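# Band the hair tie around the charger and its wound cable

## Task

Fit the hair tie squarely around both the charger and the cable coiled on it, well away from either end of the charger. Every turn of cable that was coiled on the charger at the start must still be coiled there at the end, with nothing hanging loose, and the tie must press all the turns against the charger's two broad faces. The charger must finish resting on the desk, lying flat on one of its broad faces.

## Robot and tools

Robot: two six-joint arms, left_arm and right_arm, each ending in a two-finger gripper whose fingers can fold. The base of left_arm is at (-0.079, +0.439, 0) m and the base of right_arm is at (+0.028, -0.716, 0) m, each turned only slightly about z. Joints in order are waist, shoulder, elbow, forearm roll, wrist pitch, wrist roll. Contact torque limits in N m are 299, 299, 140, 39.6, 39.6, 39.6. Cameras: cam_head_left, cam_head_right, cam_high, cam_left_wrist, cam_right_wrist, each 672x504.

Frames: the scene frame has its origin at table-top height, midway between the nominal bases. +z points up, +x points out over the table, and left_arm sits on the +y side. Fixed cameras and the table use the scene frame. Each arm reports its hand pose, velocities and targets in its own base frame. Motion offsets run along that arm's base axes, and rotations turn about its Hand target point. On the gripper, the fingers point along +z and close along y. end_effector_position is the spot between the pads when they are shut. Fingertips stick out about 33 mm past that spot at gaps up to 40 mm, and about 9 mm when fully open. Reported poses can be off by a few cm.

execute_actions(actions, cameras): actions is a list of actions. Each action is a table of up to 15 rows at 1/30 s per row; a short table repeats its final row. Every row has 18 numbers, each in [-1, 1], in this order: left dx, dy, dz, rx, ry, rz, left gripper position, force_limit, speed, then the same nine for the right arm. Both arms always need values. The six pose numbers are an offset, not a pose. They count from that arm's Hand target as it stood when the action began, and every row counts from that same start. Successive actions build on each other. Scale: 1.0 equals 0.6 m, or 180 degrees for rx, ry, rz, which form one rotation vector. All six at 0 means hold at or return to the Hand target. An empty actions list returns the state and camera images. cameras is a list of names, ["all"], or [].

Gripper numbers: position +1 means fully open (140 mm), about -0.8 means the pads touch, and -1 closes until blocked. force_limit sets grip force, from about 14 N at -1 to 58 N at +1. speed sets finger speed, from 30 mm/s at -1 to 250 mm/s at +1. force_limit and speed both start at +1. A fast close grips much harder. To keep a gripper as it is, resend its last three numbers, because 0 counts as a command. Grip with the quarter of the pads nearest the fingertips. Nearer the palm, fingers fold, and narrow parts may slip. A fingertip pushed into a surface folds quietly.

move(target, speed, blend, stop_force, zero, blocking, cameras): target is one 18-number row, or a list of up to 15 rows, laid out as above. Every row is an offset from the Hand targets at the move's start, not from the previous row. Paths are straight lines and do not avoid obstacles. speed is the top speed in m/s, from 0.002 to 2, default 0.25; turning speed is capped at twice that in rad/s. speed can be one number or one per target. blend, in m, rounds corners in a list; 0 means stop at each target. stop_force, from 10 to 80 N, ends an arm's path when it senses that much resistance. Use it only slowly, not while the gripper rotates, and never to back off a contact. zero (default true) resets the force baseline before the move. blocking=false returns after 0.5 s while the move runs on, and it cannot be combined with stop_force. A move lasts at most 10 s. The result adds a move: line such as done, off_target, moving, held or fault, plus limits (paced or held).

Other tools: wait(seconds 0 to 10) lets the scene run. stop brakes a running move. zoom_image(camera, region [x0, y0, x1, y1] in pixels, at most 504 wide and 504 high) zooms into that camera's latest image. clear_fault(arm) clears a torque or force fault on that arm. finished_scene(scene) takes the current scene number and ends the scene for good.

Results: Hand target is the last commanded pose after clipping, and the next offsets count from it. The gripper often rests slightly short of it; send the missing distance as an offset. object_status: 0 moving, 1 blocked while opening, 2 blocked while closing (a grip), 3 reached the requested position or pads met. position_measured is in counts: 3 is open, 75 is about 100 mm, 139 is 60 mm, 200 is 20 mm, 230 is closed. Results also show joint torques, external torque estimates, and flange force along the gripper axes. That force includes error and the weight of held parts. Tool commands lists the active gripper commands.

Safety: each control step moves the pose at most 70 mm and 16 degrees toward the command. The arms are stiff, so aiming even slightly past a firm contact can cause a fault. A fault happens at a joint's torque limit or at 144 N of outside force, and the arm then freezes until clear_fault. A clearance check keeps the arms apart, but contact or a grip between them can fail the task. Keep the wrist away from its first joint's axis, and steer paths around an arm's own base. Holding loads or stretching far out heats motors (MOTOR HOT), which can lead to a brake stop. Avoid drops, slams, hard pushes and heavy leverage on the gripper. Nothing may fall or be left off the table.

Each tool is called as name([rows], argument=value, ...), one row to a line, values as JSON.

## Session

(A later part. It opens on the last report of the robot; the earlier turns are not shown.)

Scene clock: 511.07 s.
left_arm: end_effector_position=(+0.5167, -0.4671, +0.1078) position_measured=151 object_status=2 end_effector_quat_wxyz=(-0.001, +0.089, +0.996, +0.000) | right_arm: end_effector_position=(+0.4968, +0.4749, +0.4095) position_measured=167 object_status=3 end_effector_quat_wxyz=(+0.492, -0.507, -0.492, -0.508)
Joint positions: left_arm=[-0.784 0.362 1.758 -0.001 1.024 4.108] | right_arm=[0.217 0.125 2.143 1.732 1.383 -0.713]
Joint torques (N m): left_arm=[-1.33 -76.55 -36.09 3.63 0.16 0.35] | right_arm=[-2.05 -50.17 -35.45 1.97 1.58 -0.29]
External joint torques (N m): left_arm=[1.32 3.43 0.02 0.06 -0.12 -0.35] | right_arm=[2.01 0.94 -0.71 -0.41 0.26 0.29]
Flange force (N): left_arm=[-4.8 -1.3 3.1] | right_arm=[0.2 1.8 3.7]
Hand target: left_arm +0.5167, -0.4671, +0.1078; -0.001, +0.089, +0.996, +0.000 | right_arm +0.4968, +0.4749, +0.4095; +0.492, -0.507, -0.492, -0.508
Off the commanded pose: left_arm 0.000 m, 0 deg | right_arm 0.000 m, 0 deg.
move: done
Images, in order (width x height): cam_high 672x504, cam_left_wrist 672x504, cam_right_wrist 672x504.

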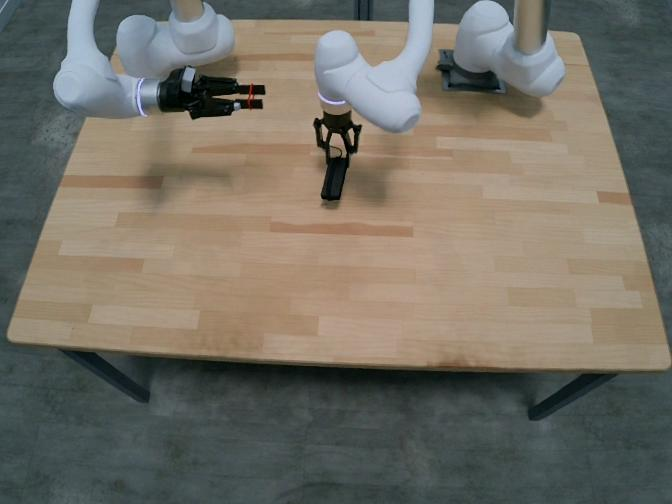

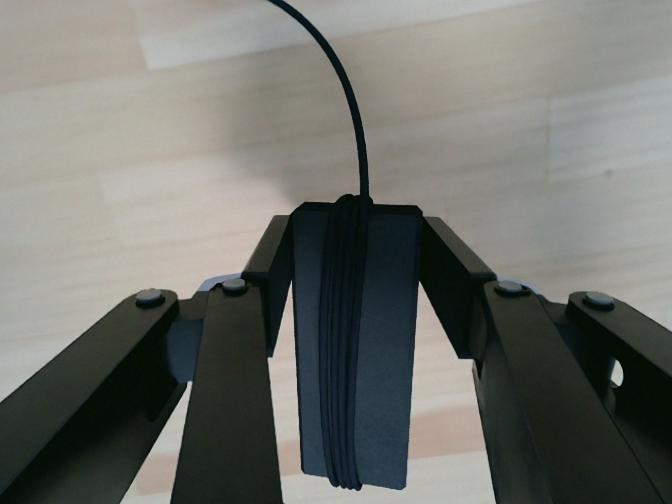

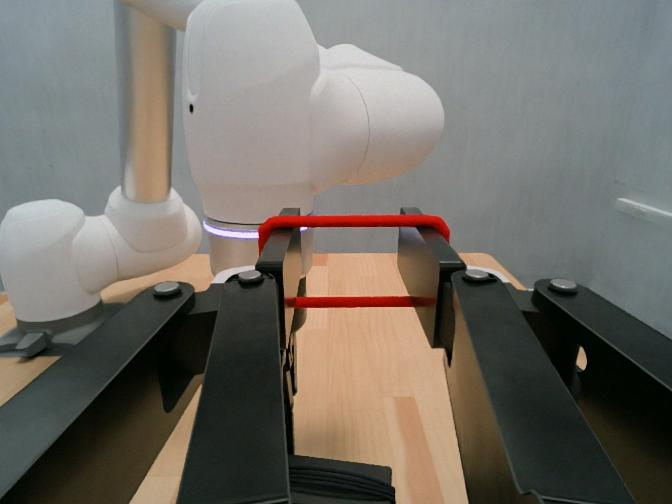

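move([
  [0,0,0.4,0,0,0,-1,0.2,-0.8,0,0,0,0,0,0,-0.3,-1,-1],
  [0.107,0.172,0.44,0,0,-0.4455,-1,0.2,-0.8,0,0,0,0,0,0,-0.3,-1,-1],
], speed=0.2, blend=[0.03,0], cameras=["all"])

zoom_image(camera="cam_right_wrist", region=[200, 140, 500, 340])

zoom_image(camera="cam_high", region=[230, 40, 410, 140])

zoom_image(camera="cam_head_left", region=[320, 170, 480, 290])

Scene clock: 526.93 s.
left_arm: end_effector_position=(+0.5809, -0.3639, +0.3719) position_measured=151 object_status=2 end_effector_quat_wxyz=(-0.001, +0.710, +0.704, +0.001) | right_arm: end_effector_position=(+0.4968, +0.4749, +0.4095) position_measured=167 object_status=3 end_effector_quat_wxyz=(+0.492, -0.507, -0.492, -0.508)
Joint positions: left_arm=[-0.611 0.209 1.46 0.002 1.474 5.68] | right_arm=[0.217 0.125 2.143 1.732 1.383 -0.713]
Joint torques (N m): left_arm=[-1.31 -67.23 -42.47 4.13 0.16 0.3] | right_arm=[-1.92 -50.02 -35.38 1.96 1.54 -0.28]
External joint torques (N m): left_arm=[1.5 3.19 0.22 0.27 -0.14 -0.3] | right_arm=[2.03 0.91 -0.81 -0.42 0.29 0.28]
Flange force (N): left_arm=[-1.0 5.0 1.1] | right_arm=[0.2 2.0 3.7]
Hand target: left_arm +0.5809, -0.3639, +0.3718; -0.001, +0.710, +0.704, +0.001 | right_arm +0.4968, +0.4749, +0.4095; +0.492, -0.507, -0.492, -0.508
Off the commanded pose: left_arm 0.000 m, 0 deg | right_arm 0.000 m, 0 deg.
move: done

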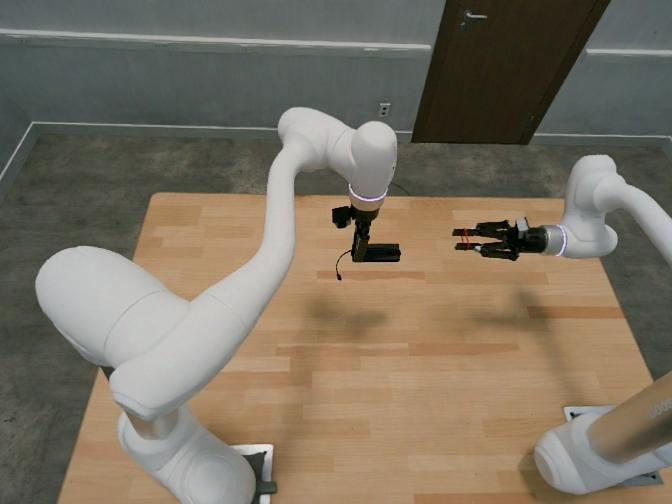

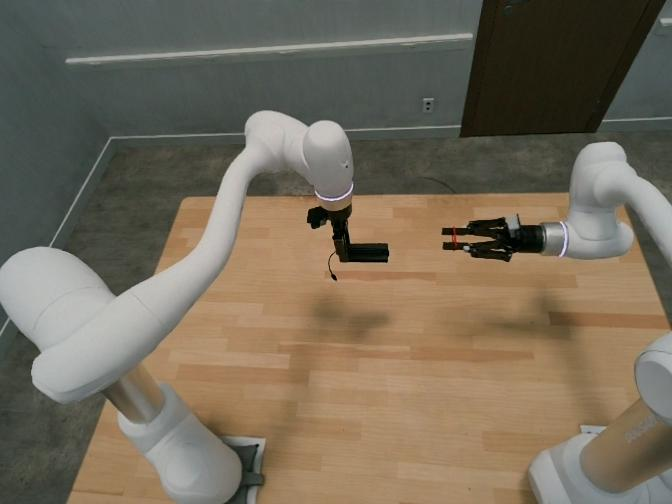

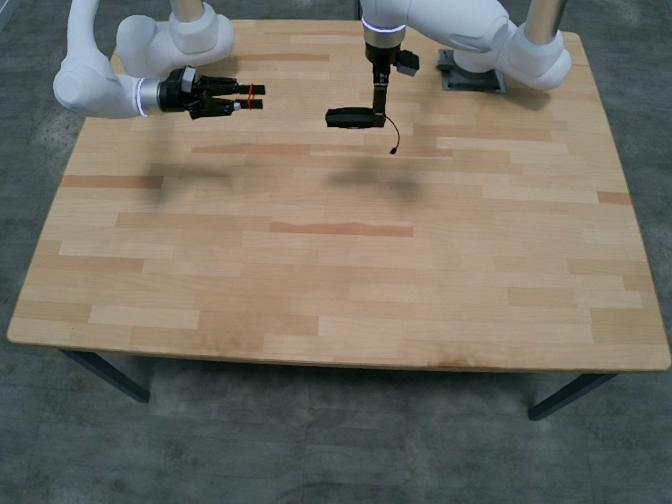

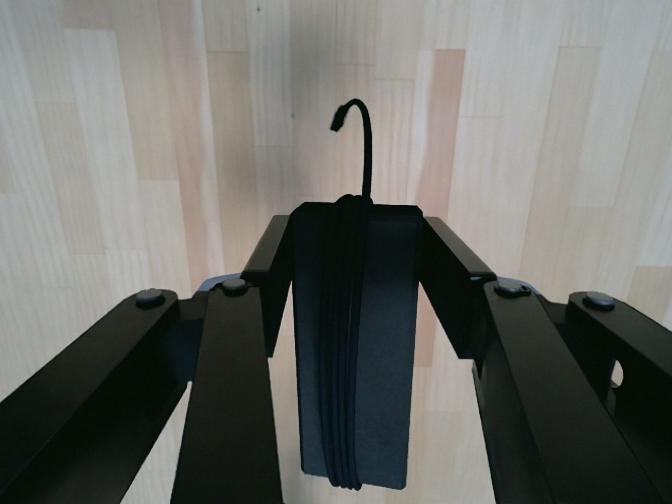

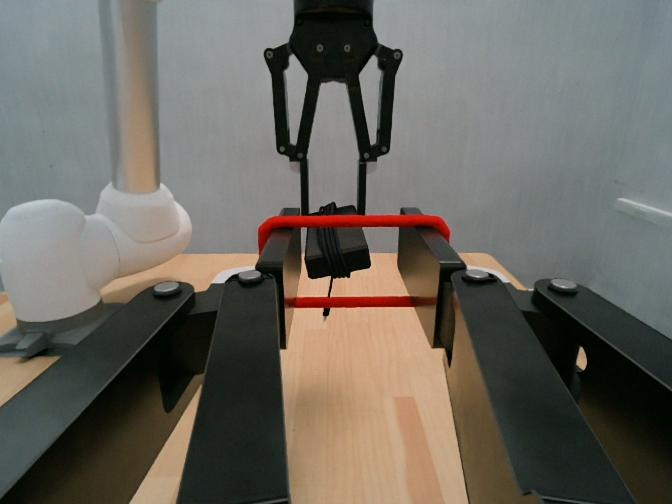

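Scaled by 1.680.

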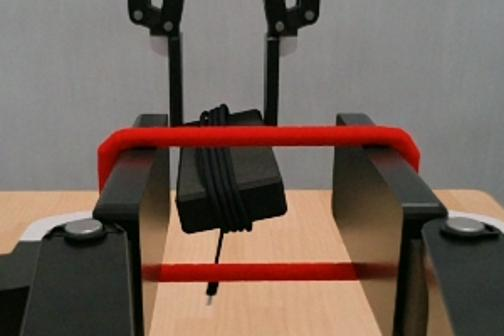

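Scaled by 2.800.

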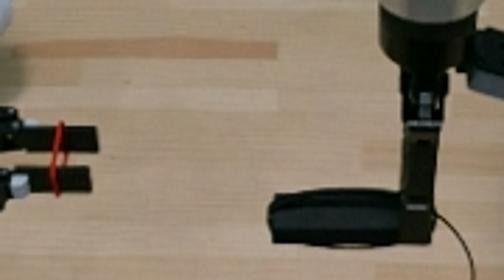

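Scaled by 3.150.

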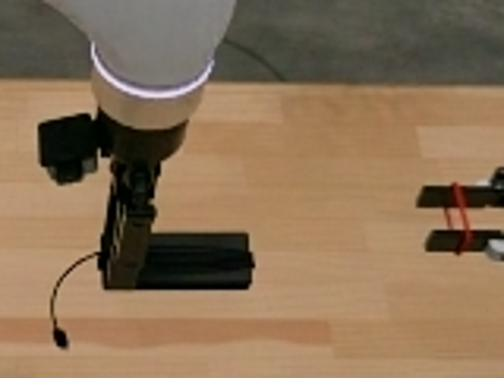

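move([
  [0,0,0,0,0.0556,0,-1,0.2,-0.8,0,0,0,0,0,0,-0.3,-1,-1],
  [0,0,0,0,0.0556,0,-1,0.2,-0.8,0,0,0,0,0,0,0.13,0,-1],
], speed=0.1, cameras=["cam_right_wrist","cam_high"])

zoom_image(camera="cam_right_wrist", region=[200, 140, 500, 340])

zoom_image(camera="cam_high", region=[230, 40, 410, 140])

Scene clock: 544.47 s.
left_arm: end_effector_position=(+0.5809, -0.3639, +0.3718) position_measured=151 object_status=2 end_effector_quat_wxyz=(-0.062, +0.707, +0.702, -0.061) | right_arm: end_effector_position=(+0.4968, +0.4749, +0.4095) position_measured=113 object_status=0 end_effector_quat_wxyz=(+0.492, -0.507, -0.492, -0.508)
Joint positions: left_arm=[-0.566 0.291 1.365 -0.091 1.635 5.726] | right_arm=[0.217 0.125 2.143 1.732 1.383 -0.713]
Joint torques (N m): left_arm=[-1.24 -75.5 -41.89 3.77 0.76 0.34] | right_arm=[-2 -50.1 -35.44 1.93 1.58 -0.31]
External joint torques (N m): left_arm=[1.35 3.66 0.06 0.34 -0.33 -0.35] | right_arm=[1.98 0.63 -0.83 -0.37 0.25 0.31]
Flange force (N): left_arm=[-1.6 5.9 0.1] | right_arm=[0.7 1.6 3.7]
Hand target: left_arm +0.5809, -0.3639, +0.3718; -0.062, +0.707, +0.702, -0.061 | right_arm +0.4968, +0.4749, +0.4095; +0.492, -0.507, -0.492, -0.508
Off the commanded pose: left_arm 0.000 m, 0 deg | right_arm 0.000 m, 0 deg.
move: done
Images, in order (width x height): cam_high 672x504, cam_right_wrist 672x504.

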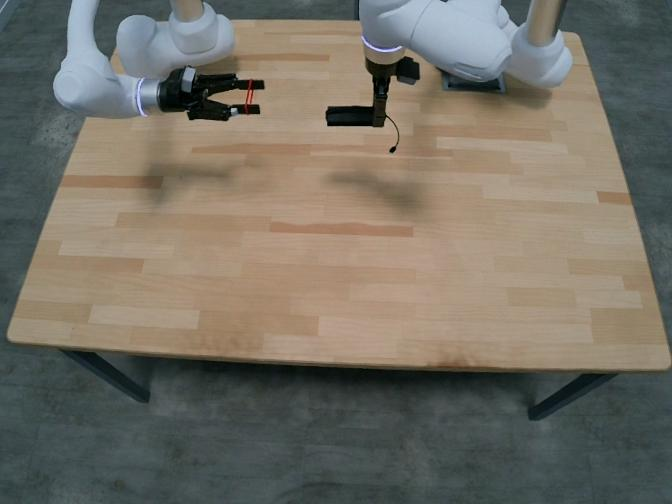

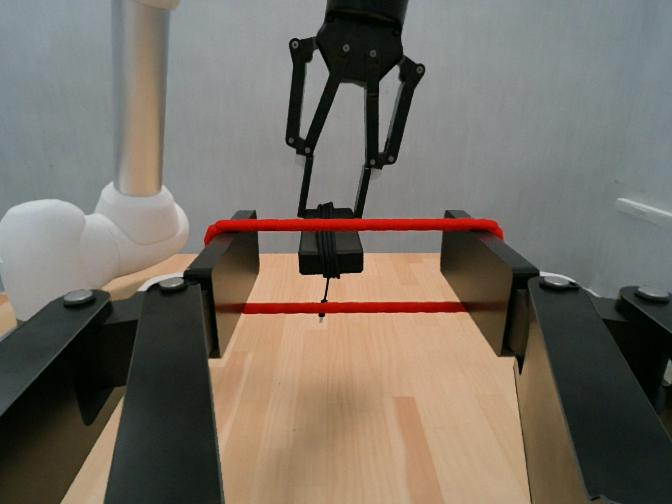

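Scaled by 1.680.

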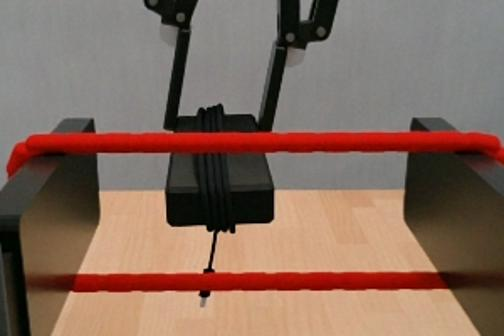

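Scaled by 2.800.

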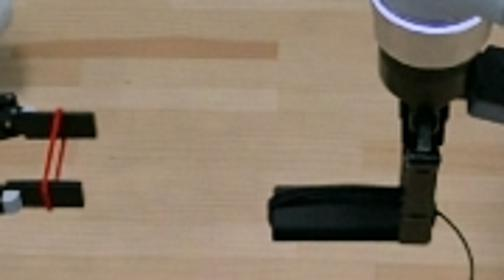

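move(target=[0,0,0,0,0,0,-1,0.2,-0.8,-0.0225,0.05,-0.1133,0,0,0,0.13,0,-1], speed=0.1, cameras=["cam_right_wrist","cam_high","cam_left_wrist"])

zoom_image(camera="cam_right_wrist", region=[200, 140, 500, 340])

zoom_image(camera="cam_high", region=[230, 60, 410, 160])

Scene clock: 566.23 s.
left_arm: end_effector_position=(+0.5809, -0.3639, +0.3718) position_measured=151 object_status=2 end_effector_quat_wxyz=(-0.062, +0.707, +0.702, -0.061) | right_arm: end_effector_position=(+0.4833, +0.5049, +0.3416) position_measured=113 object_status=3 end_effector_quat_wxyz=(+0.492, -0.507, -0.492, -0.508)
Joint positions: left_arm=[-0.566 0.291 1.365 -0.091 1.635 5.726] | right_arm=[0.281 0.212 2.202 1.808 1.366 -0.869]
Joint torques (N m): left_arm=[-1.4 -75.31 -41.79 3.78 0.68 0.31] | right_arm=[-1.87 -55.78 -31.57 1.5 1.87 -0.37]
External joint torques (N m): left_arm=[1.72 3.25 -0.08 0.35 -0.25 -0.31] | right_arm=[1.99 1.4 -0.75 -0.43 0.27 0.37]
Flange force (N): left_arm=[-1.0 5.8 -0.3] | right_arm=[-0.7 2.3 4.0]
Hand target: left_arm +0.5809, -0.3639, +0.3718; -0.062, +0.707, +0.702, -0.061 | right_arm +0.4833, +0.5049, +0.3416; +0.492, -0.507, -0.492, -0.508
Off the commanded pose: left_arm 0.000 m, 0 deg | right_arm 0.000 m, 0 deg.
move: done
Images, in order (width x height): cam_high 672x504, cam_left_wrist 672x504, cam_right_wrist 672x504.

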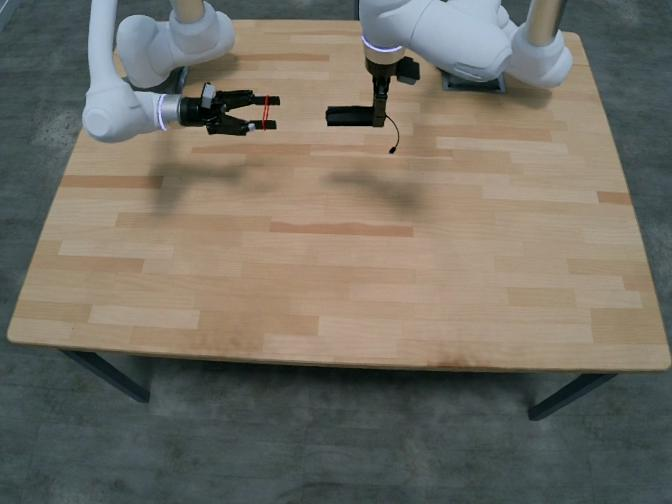

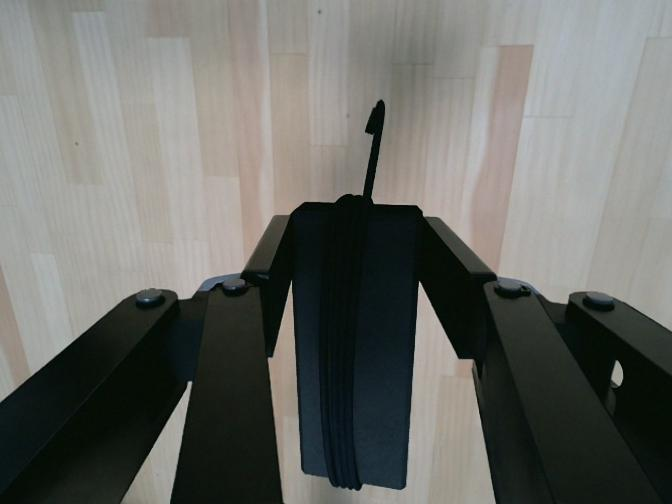

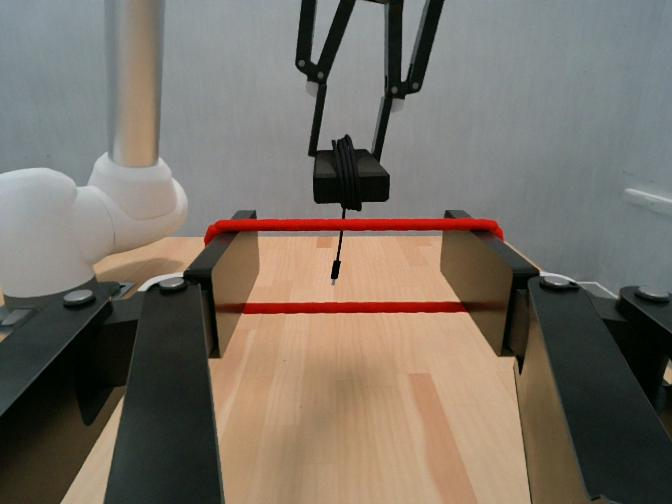

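Scaled by 1.680.

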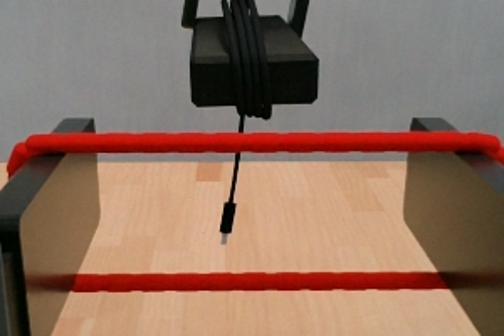

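Scaled by 2.800.

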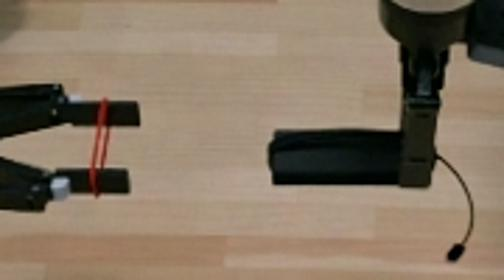

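move(target=[0,0,0,0,0,0,-1,0.2,-0.8,0.0092,0.275,-0.0033,0,0,0,0.13,0,-1], speed=0.06, stop_force=15, cameras=["cam_right_wrist","cam_high","cam_left_wrist","cam_head_left"])

zoom_image(camera="cam_right_wrist", region=[200, 100, 500, 300])

zoom_image(camera="cam_high", region=[270, 60, 430, 160])

zoom_image(camera="cam_head_left", region=[320, 190, 480, 290])

Scene clock: 582.57 s.
left_arm: end_effector_position=(+0.5809, -0.3639, +0.3718) position_measured=151 object_status=2 end_effector_quat_wxyz=(-0.062, +0.707, +0.702, -0.061) | right_arm: end_effector_position=(+0.4888, +0.6699, +0.3396) position_measured=113 object_status=3 end_effector_quat_wxyz=(+0.492, -0.507, -0.492, -0.508)
Joint positions: left_arm=[-0.566 0.291 1.365 -0.091 1.635 5.726] | right_arm=[0.555 0.321 2.051 2.017 1.177 -0.894]
Joint torques (N m): left_arm=[-2.16 -74.88 -42.15 3.35 0.46 0.35] | right_arm=[-1.3 -68.93 -33.79 0.68 1.9 -0.32]
External joint torques (N m): left_arm=[2.25 2.81 0.24 0.78 -0.03 -0.36] | right_arm=[1.28 1.51 -0.29 -0.37 0.28 0.32]
Flange force (N): left_arm=[0.3 5.1 -0.1] | right_arm=[-1.2 1.5 2.6]
Hand target: left_arm +0.5809, -0.3639, +0.3718; -0.062, +0.707, +0.702, -0.061 | right_arm +0.4888, +0.6699, +0.3396; +0.492, -0.507, -0.492, -0.508
Off the commanded pose: left_arm 0.000 m, 0 deg | right_arm 0.000 m, 0 deg.
move: done
Images, in order (width x height): cam_head_left 672x504, cam_high 672x504, cam_left_wrist 672x504, cam_right_wrist 672x504.

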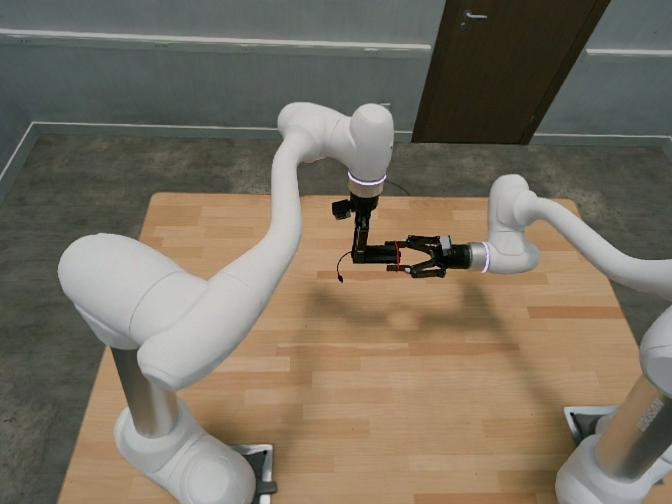

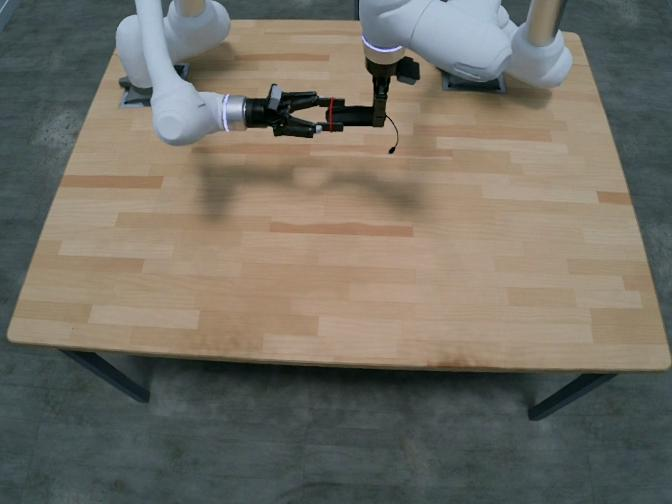

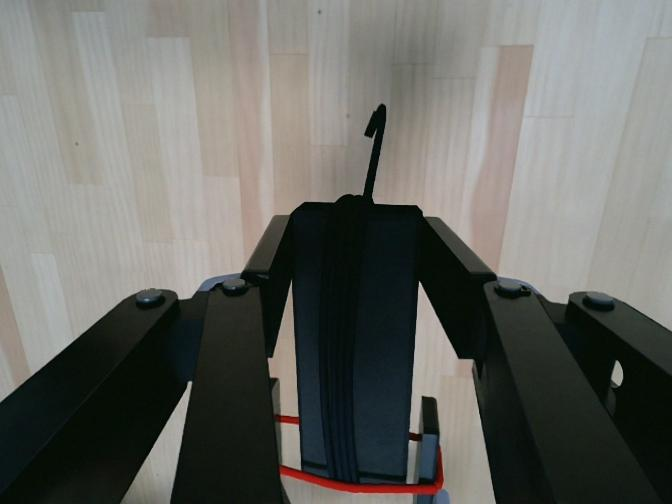

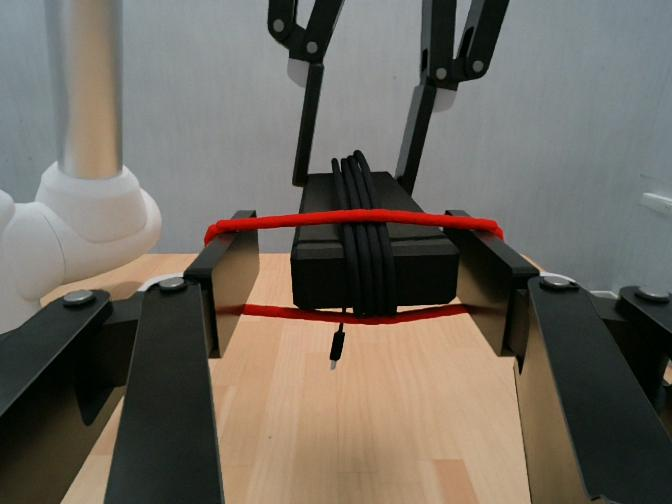

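Scaled by 1.680.

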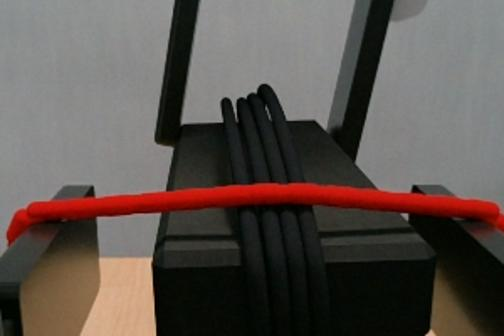

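Scaled by 3.150.

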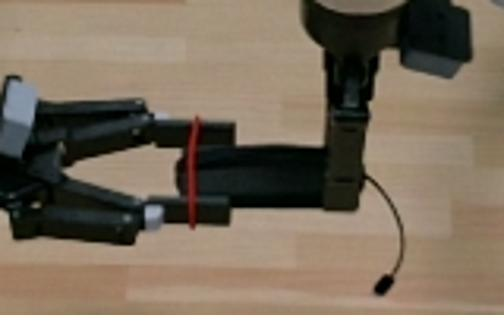

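Scaled by 3.150.

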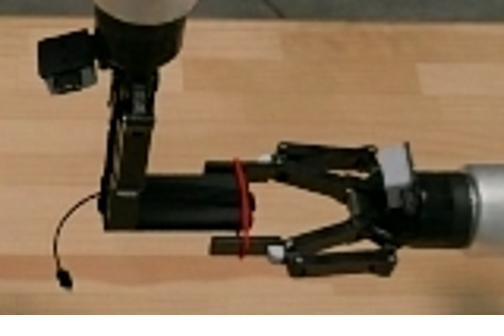

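move(target=[0,0,0,0,0,0,-1,0.2,-0.8,0.005,0.0917,0,0,0,0,0.13,0,-1], speed=0.03, stop_force=20, cameras=["cam_right_wrist","cam_high","cam_left_wrist","cam_head_left"])

zoom_image(camera="cam_right_wrist", region=[200, 100, 500, 300])

zoom_image(camera="cam_high", region=[270, 60, 430, 160])

zoom_image(camera="cam_head_left", region=[320, 190, 480, 290])

zoom_image(camera="cam_left_wrist", region=[220, 190, 500, 504])

Scene clock: 595.47 s.
left_arm: end_effector_position=(+0.5809, -0.3639, +0.3718) position_measured=151 object_status=2 end_effector_quat_wxyz=(-0.062, +0.707, +0.702, -0.061) | right_arm: end_effector_position=(+0.4918, +0.7249, +0.3396) position_measured=113 object_status=3 end_effector_quat_wxyz=(+0.492, -0.507, -0.492, -0.508)
Joint positions: left_arm=[-0.566 0.291 1.365 -0.091 1.635 5.726] | right_arm=[0.628 0.366 1.982 2.069 1.12 -0.896]
Joint torques (N m): left_arm=[-1.71 -75.23 -42.52 3.57 0.13 0.26] | right_arm=[-0.63 -74.52 -33.99 0.19 2.07 -0.3]
External joint torques (N m): left_arm=[1.68 3.3 0.67 0.53 0.3 -0.27] | right_arm=[0.65 1.48 -1.1 -0.1 0.13 0.3]
Flange force (N): left_arm=[-0.3 4.8 0.2] | right_arm=[-0.7 2.8 3.2]
Hand target: left_arm +0.5809, -0.3639, +0.3718; -0.062, +0.707, +0.702, -0.061 | right_arm +0.4918, +0.7249, +0.3396; +0.492, -0.507, -0.492, -0.508
Off the commanded pose: left_arm 0.000 m, 0 deg | right_arm 0.000 m, 0 deg.
move: done
Images, in order (width x height): cam_head_left 672x504, cam_high 672x504, cam_left_wrist 672x504, cam_right_wrist 672x504.

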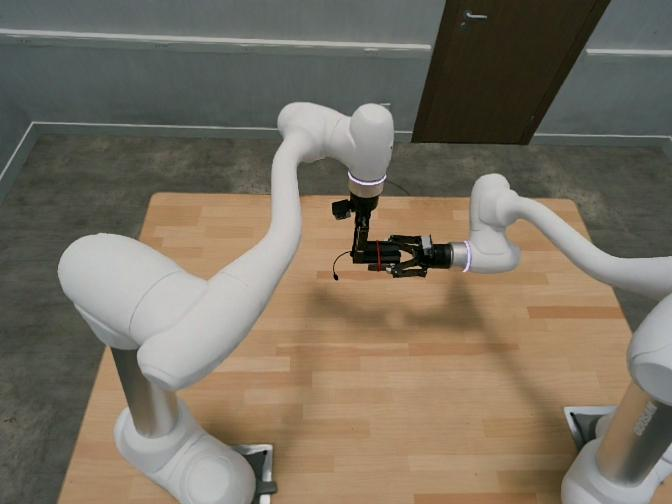

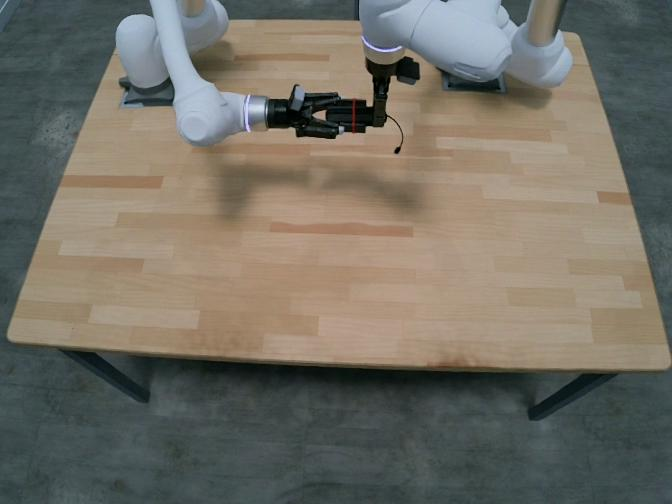

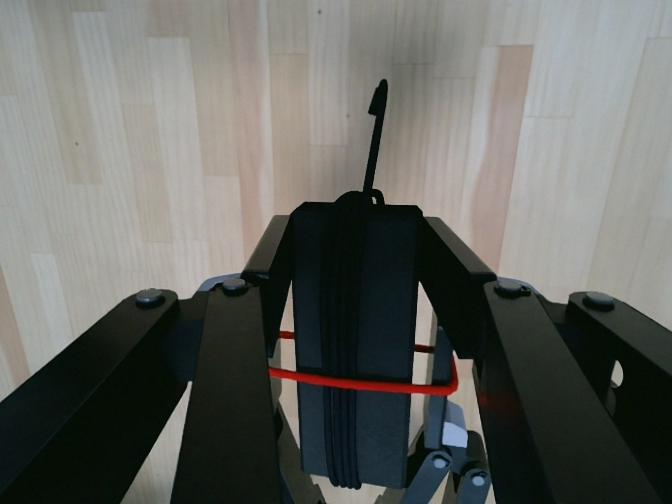

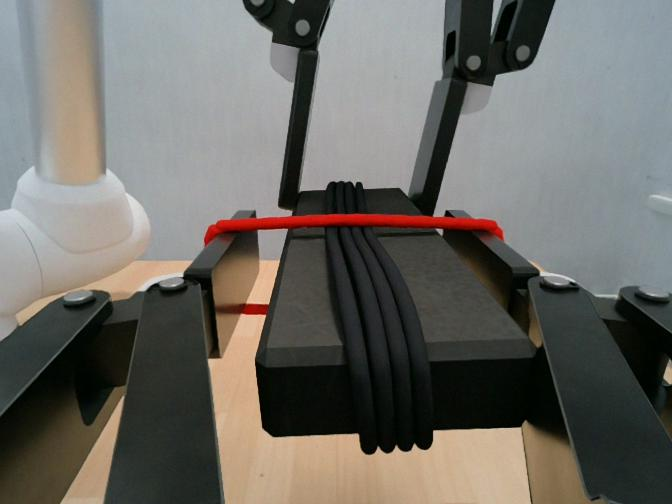

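Scaled by 1.680.

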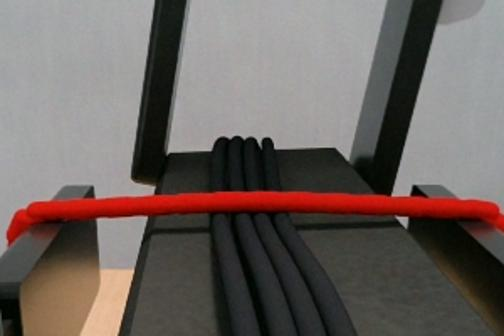

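Scaled by 3.150.

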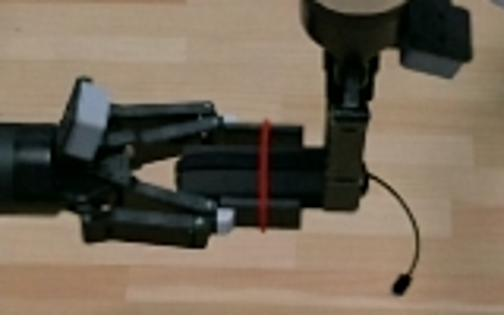

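Scaled by 3.150.

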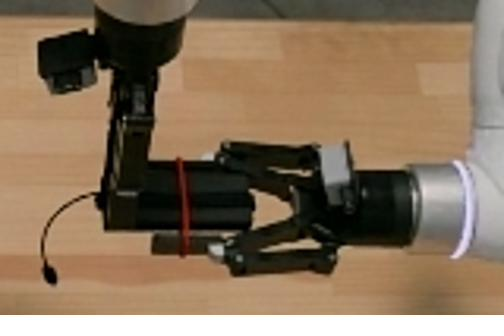

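Scaled by 1.605.

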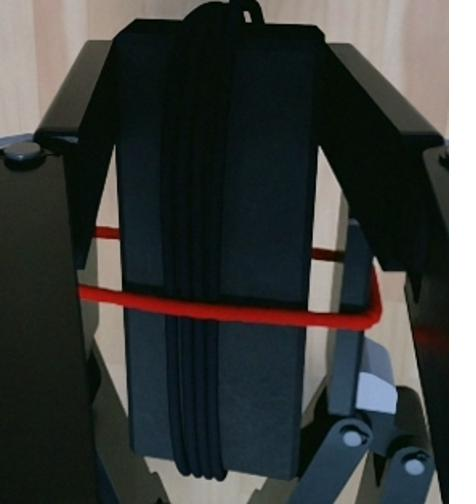

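move(target=[0,0,0,0,0,0,-1,0.2,-0.8,0,0,0,0,0,0,-1,-0.4,-1], cameras=["cam_right_wrist","cam_high","cam_left_wrist","cam_head_left"])

zoom_image(camera="cam_right_wrist", region=[200, 100, 500, 300])

zoom_image(camera="cam_high", region=[270, 60, 430, 160])

zoom_image(camera="cam_left_wrist", region=[220, 190, 500, 504])

Scene clock: 606.60 s.
left_arm: end_effector_position=(+0.5808, -0.3639, +0.3718) position_measured=151 object_status=2 end_effector_quat_wxyz=(-0.062, +0.707, +0.702, -0.061) | right_arm: end_effector_position=(+0.4919, +0.7249, +0.3396) position_measured=147 object_status=2 end_effector_quat_wxyz=(+0.492, -0.507, -0.492, -0.508)
Joint positions: left_arm=[-0.566 0.291 1.365 -0.091 1.635 5.727] | right_arm=[0.628 0.366 1.982 2.07 1.12 -0.896]
Joint torques (N m): left_arm=[7.41 -65.66 -55.65 8.67 -13.09 -0.05] | right_arm=[35.65 -83.01 -26.55 -9.97 12.68 -0.42]
External joint torques (N m): left_arm=[-7.36 -6.28 13.77 -4.55 13.52 0.04] | right_arm=[-35.59 10.36 -8.32 10.04 -10.49 0.42]
Flange force (N): left_arm=[8.4 -33.6 3.6] | right_arm=[-5.8 42.9 -6.4]
Hand target: left_arm +0.5809, -0.3639, +0.3718; -0.062, +0.707, +0.702, -0.061 | right_arm +0.4918, +0.7249, +0.3396; +0.492, -0.507, -0.492, -0.508
Off the commanded pose: left_arm 0.000 m, 0 deg | right_arm 0.000 m, 0 deg.
move: done
Images, in order (width x height): cam_head_left 672x504, cam_high 672x504, cam_left_wrist 672x504, cam_right_wrist 672x504.

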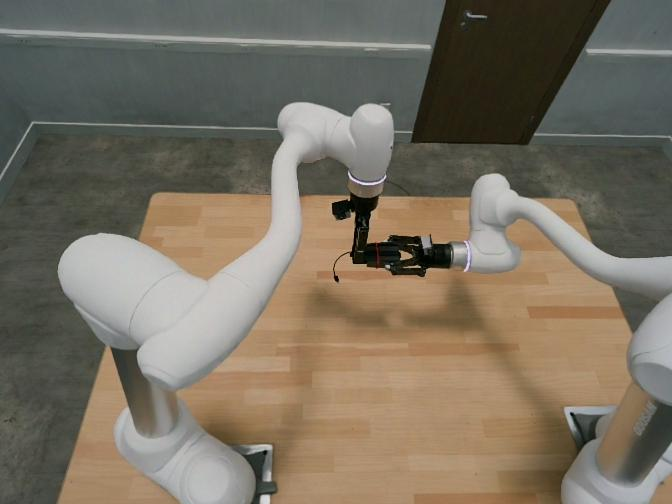

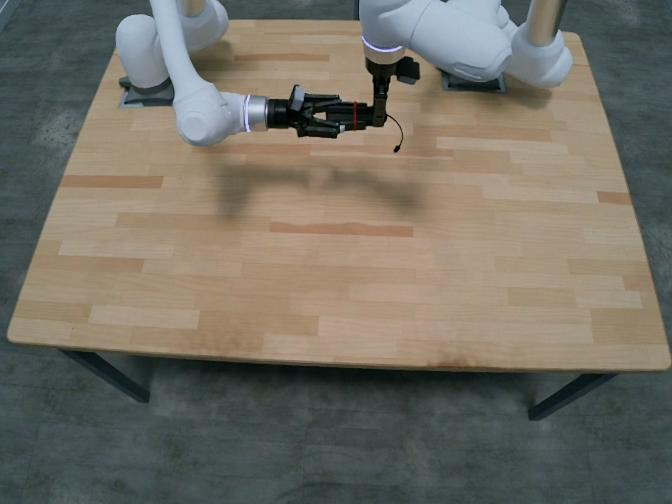

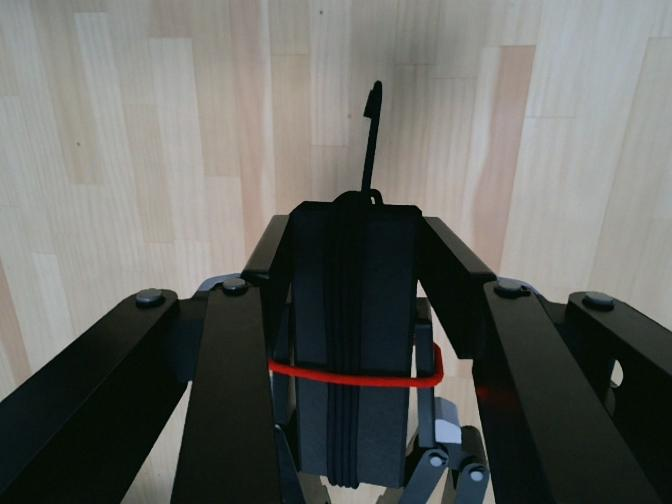

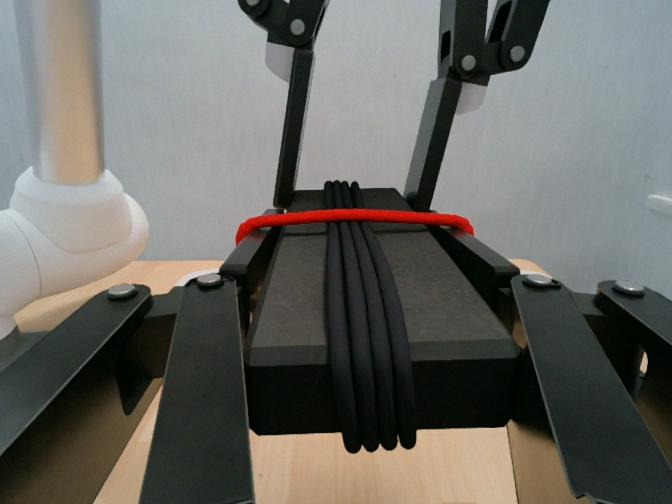

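Scaled by 1.680.

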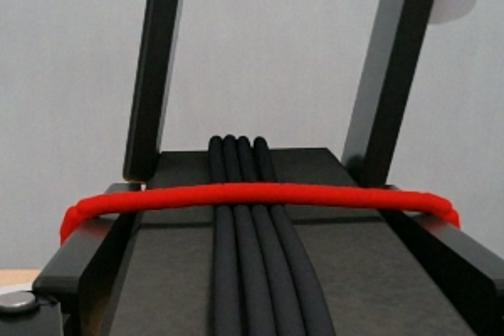

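Scaled by 3.150.

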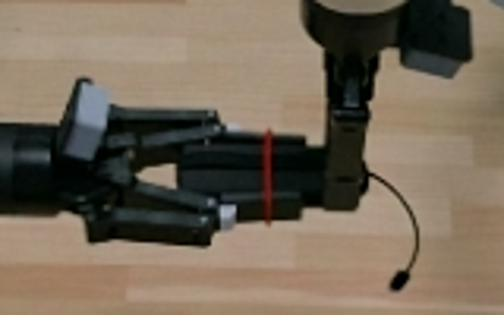

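Scaled by 1.605.

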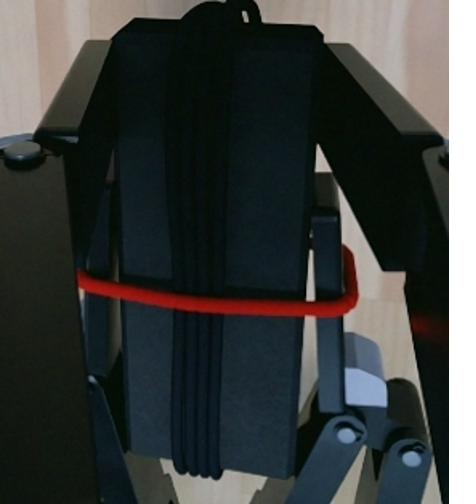

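move(target=[0,0,0,0,0,0,-1,0.2,-0.8,0.003,0,0,0,0,0,-1,-0.4,-1], speed=0.01)

Scene clock: 609.73 s.
left_arm: end_effector_position=(+0.5810, -0.3639, +0.3719) position_measured=151 object_status=2 end_effector_quat_wxyz=(-0.062, +0.707, +0.702, -0.061) | right_arm: end_effector_position=(+0.4935, +0.7249, +0.3396) position_measured=147 object_status=2 end_effector_quat_wxyz=(+0.492, -0.507, -0.492, -0.508)
Joint positions: left_arm=[-0.566 0.291 1.365 -0.091 1.635 5.726] | right_arm=[0.627 0.368 1.979 2.067 1.121 -0.895]
Joint torques (N m): left_arm=[-1.69 -68.38 -49.6 3.62 -7.68 0.23] | right_arm=[20.86 -79.12 -33.61 -4.45 7.73 -0.37]
External joint torques (N m): left_arm=[1.75 -3.59 7.72 0.5 8.11 -0.23] | right_arm=[-20.85 6.27 -1.36 4.55 -5.54 0.36]
Flange force (N): left_arm=[11.7 -14.5 0.3] | right_arm=[-5.0 21.9 -9.9]
Hand target: left_arm +0.5809, -0.3639, +0.3718; -0.062, +0.707, +0.702, -0.061 | right_arm +0.4936, +0.7249, +0.3396; +0.492, -0.507, -0.492, -0.508
Off the commanded pose: left_arm 0.000 m, 0 deg | right_arm 0.000 m, 0 deg.
move: done

move(target=[0,0,0,0,0,0,-1,0.2,-0.8,0.003,0,0,0,0,0,-1,-0.4,-1], speed=0.01)

Scene clock: 612.17 s.
left_arm: end_effector_position=(+0.5810, -0.3639, +0.3718) position_measured=151 object_status=2 end_effector_quat_wxyz=(-0.062, +0.707, +0.702, -0.061) | right_arm: end_effector_position=(+0.4953, +0.7249, +0.3396) position_measured=147 object_status=2 end_effector_quat_wxyz=(+0.492, -0.507, -0.492, -0.508)
Joint positions: left_arm=[-0.566 0.291 1.365 -0.091 1.635 5.726] | right_arm=[0.625 0.37 1.977 2.066 1.122 -0.893]
Joint torques (N m): left_arm=[-13.26 -72.57 -42.14 -2.4 -0.98 0.51] | right_arm=[1.81 -74.41 -41.75 2.47 1.48 -0.22]
External joint torques (N m): left_arm=[13.21 1 0.38 6.5 1.41 -0.52] | right_arm=[-1.71 1.78 6.92 -2.39 0.7 0.22]
Flange force (N): left_arm=[15.2 10.8 -3.6] | right_arm=[-4.6 -3.9 -12.5]
Hand target: left_arm +0.5809, -0.3639, +0.3718; -0.062, +0.707, +0.702, -0.061 | right_arm +0.4954, +0.7249, +0.3396; +0.492, -0.507, -0.492, -0.508
Off the commanded pose: left_arm 0.000 m, 0 deg | right_arm 0.000 m, 0 deg.
move: done

move(target=[0,0,0,0,0,0,0.3,0.2,-1,0,0,0,0,0,0,-1,-0.4,-1], cameras=["cam_right_wrist","cam_left_wrist"])

zoom_image(camera="cam_left_wrist", region=[220, 100, 500, 504])

Scene clock: 616.87 s.
left_arm: end_effector_position=(+0.5809, -0.3639, +0.3718) position_measured=91 object_status=0 end_effector_quat_wxyz=(-0.062, +0.707, +0.702, -0.061) | right_arm: end_effector_position=(+0.4954, +0.7249, +0.3396) position_measured=147 object_status=2 end_effector_quat_wxyz=(+0.492, -0.507, -0.492, -0.508)
Joint positions: left_arm=[-0.566 0.291 1.365 -0.091 1.635 5.726] | right_arm=[0.625 0.37 1.977 2.066 1.122 -0.893]
Joint torques (N m): left_arm=[-1.38 -73.61 -40.35 4.04 0.66 0.3] | right_arm=[-2 -77.33 -35.9 1.03 2.66 -0.31]
External joint torques (N m): left_arm=[1.6 1.55 -1.54 0.09 -0.23 -0.31] | right_arm=[2 4.44 1.05 -0.92 -0.47 0.3]
Flange force (N): left_arm=[-1.3 5.5 -2.9] | right_arm=[-4.4 1.8 4.5]
Hand target: left_arm +0.5809, -0.3639, +0.3718; -0.062, +0.707, +0.702, -0.061 | right_arm +0.4954, +0.7249, +0.3396; +0.492, -0.507, -0.492, -0.508
Off the commanded pose: left_arm 0.000 m, 0 deg | right_arm 0.000 m, 0 deg.
move: done
Images, in order (width x height): cam_left_wrist 672x504, cam_right_wrist 672x504.

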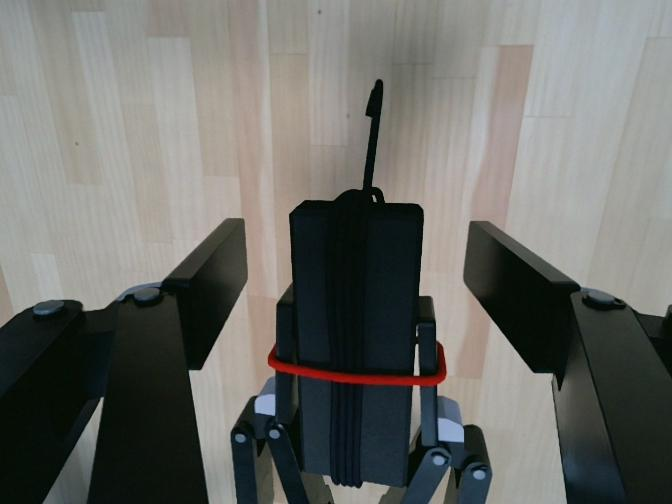

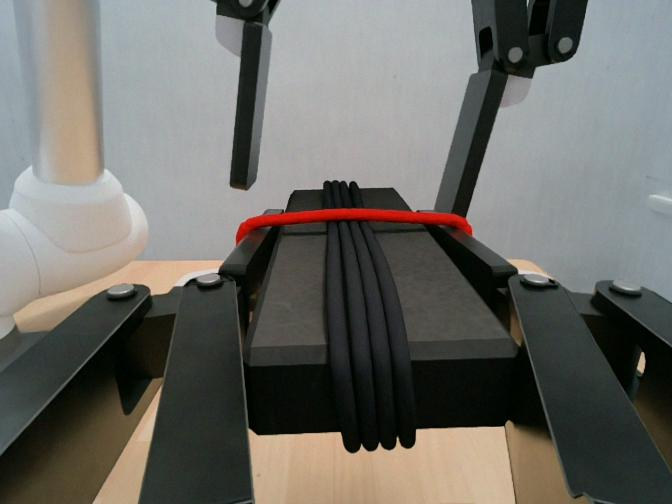

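Scaled by 1.248.

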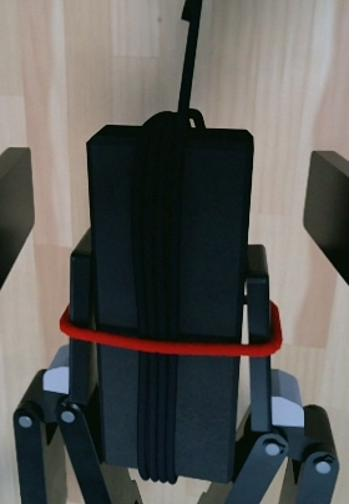

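move([
  [0,0,0.25,0,0,0,0.3,0.2,-1,0,0,0,0,0,0,-1,-0.4,-1],
  [0,0.3,0.25,0,-0.0556,0,0.3,0.2,-1,0,0,0,0,0,0,-1,-0.4,-1],
], speed=0.15, cameras=["cam_right_wrist","cam_high"])

Scene clock: 646.90 s.
left_arm: end_effector_position=(+0.5809, -0.1840, +0.5218) position_measured=91 object_status=3 end_effector_quat_wxyz=(-0.001, +0.710, +0.704, +0.001) | right_arm: end_effector_position=(+0.4954, +0.7249, +0.3396) position_measured=147 object_status=2 end_effector_quat_wxyz=(+0.492, -0.507, -0.492, -0.508)
Joint positions: left_arm=[-0.365 0.09 1.329 0.002 1.723 5.927] | right_arm=[0.625 0.37 1.977 2.066 1.122 -0.893]
Joint torques (N m): left_arm=[-0.92 -53.63 -40.6 4.26 0.23 0.3] | right_arm=[-2.03 -77.05 -35.92 1.06 2.66 -0.32]
External joint torques (N m): left_arm=[0.93 2.27 -1.35 0.1 -0.22 -0.3] | right_arm=[2.1 4.27 1.07 -0.96 -0.47 0.31]
Flange force (N): left_arm=[-0.8 6.2 -3.0] | right_arm=[-4.2 1.6 4.4]
Hand target: left_arm +0.5809, -0.1839, +0.5218; -0.001, +0.710, +0.704, +0.001 | right_arm +0.4954, +0.7249, +0.3396; +0.492, -0.507, -0.492, -0.508
Off the commanded pose: left_arm 0.000 m, 0 deg | right_arm 0.000 m, 0 deg.
move: done
Images, in order (width x height): cam_high 672x504, cam_right_wrist 672x504.

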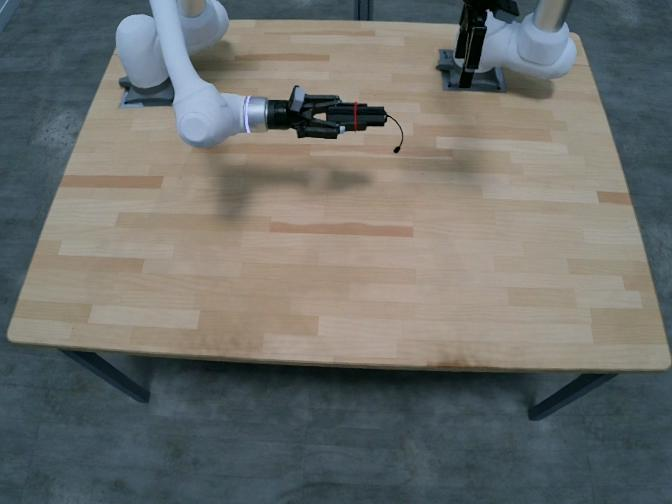

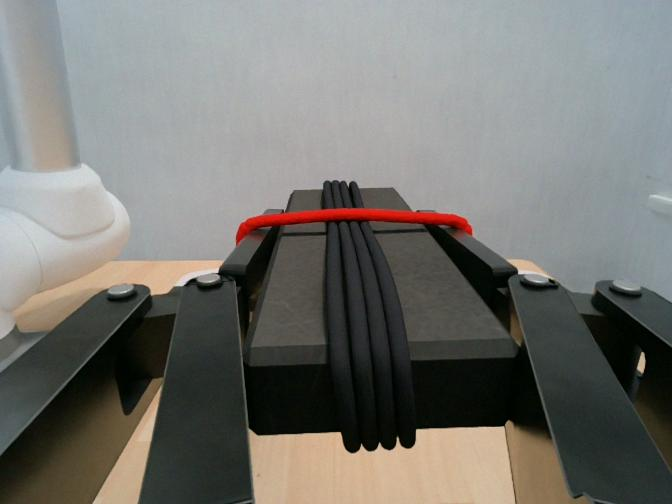

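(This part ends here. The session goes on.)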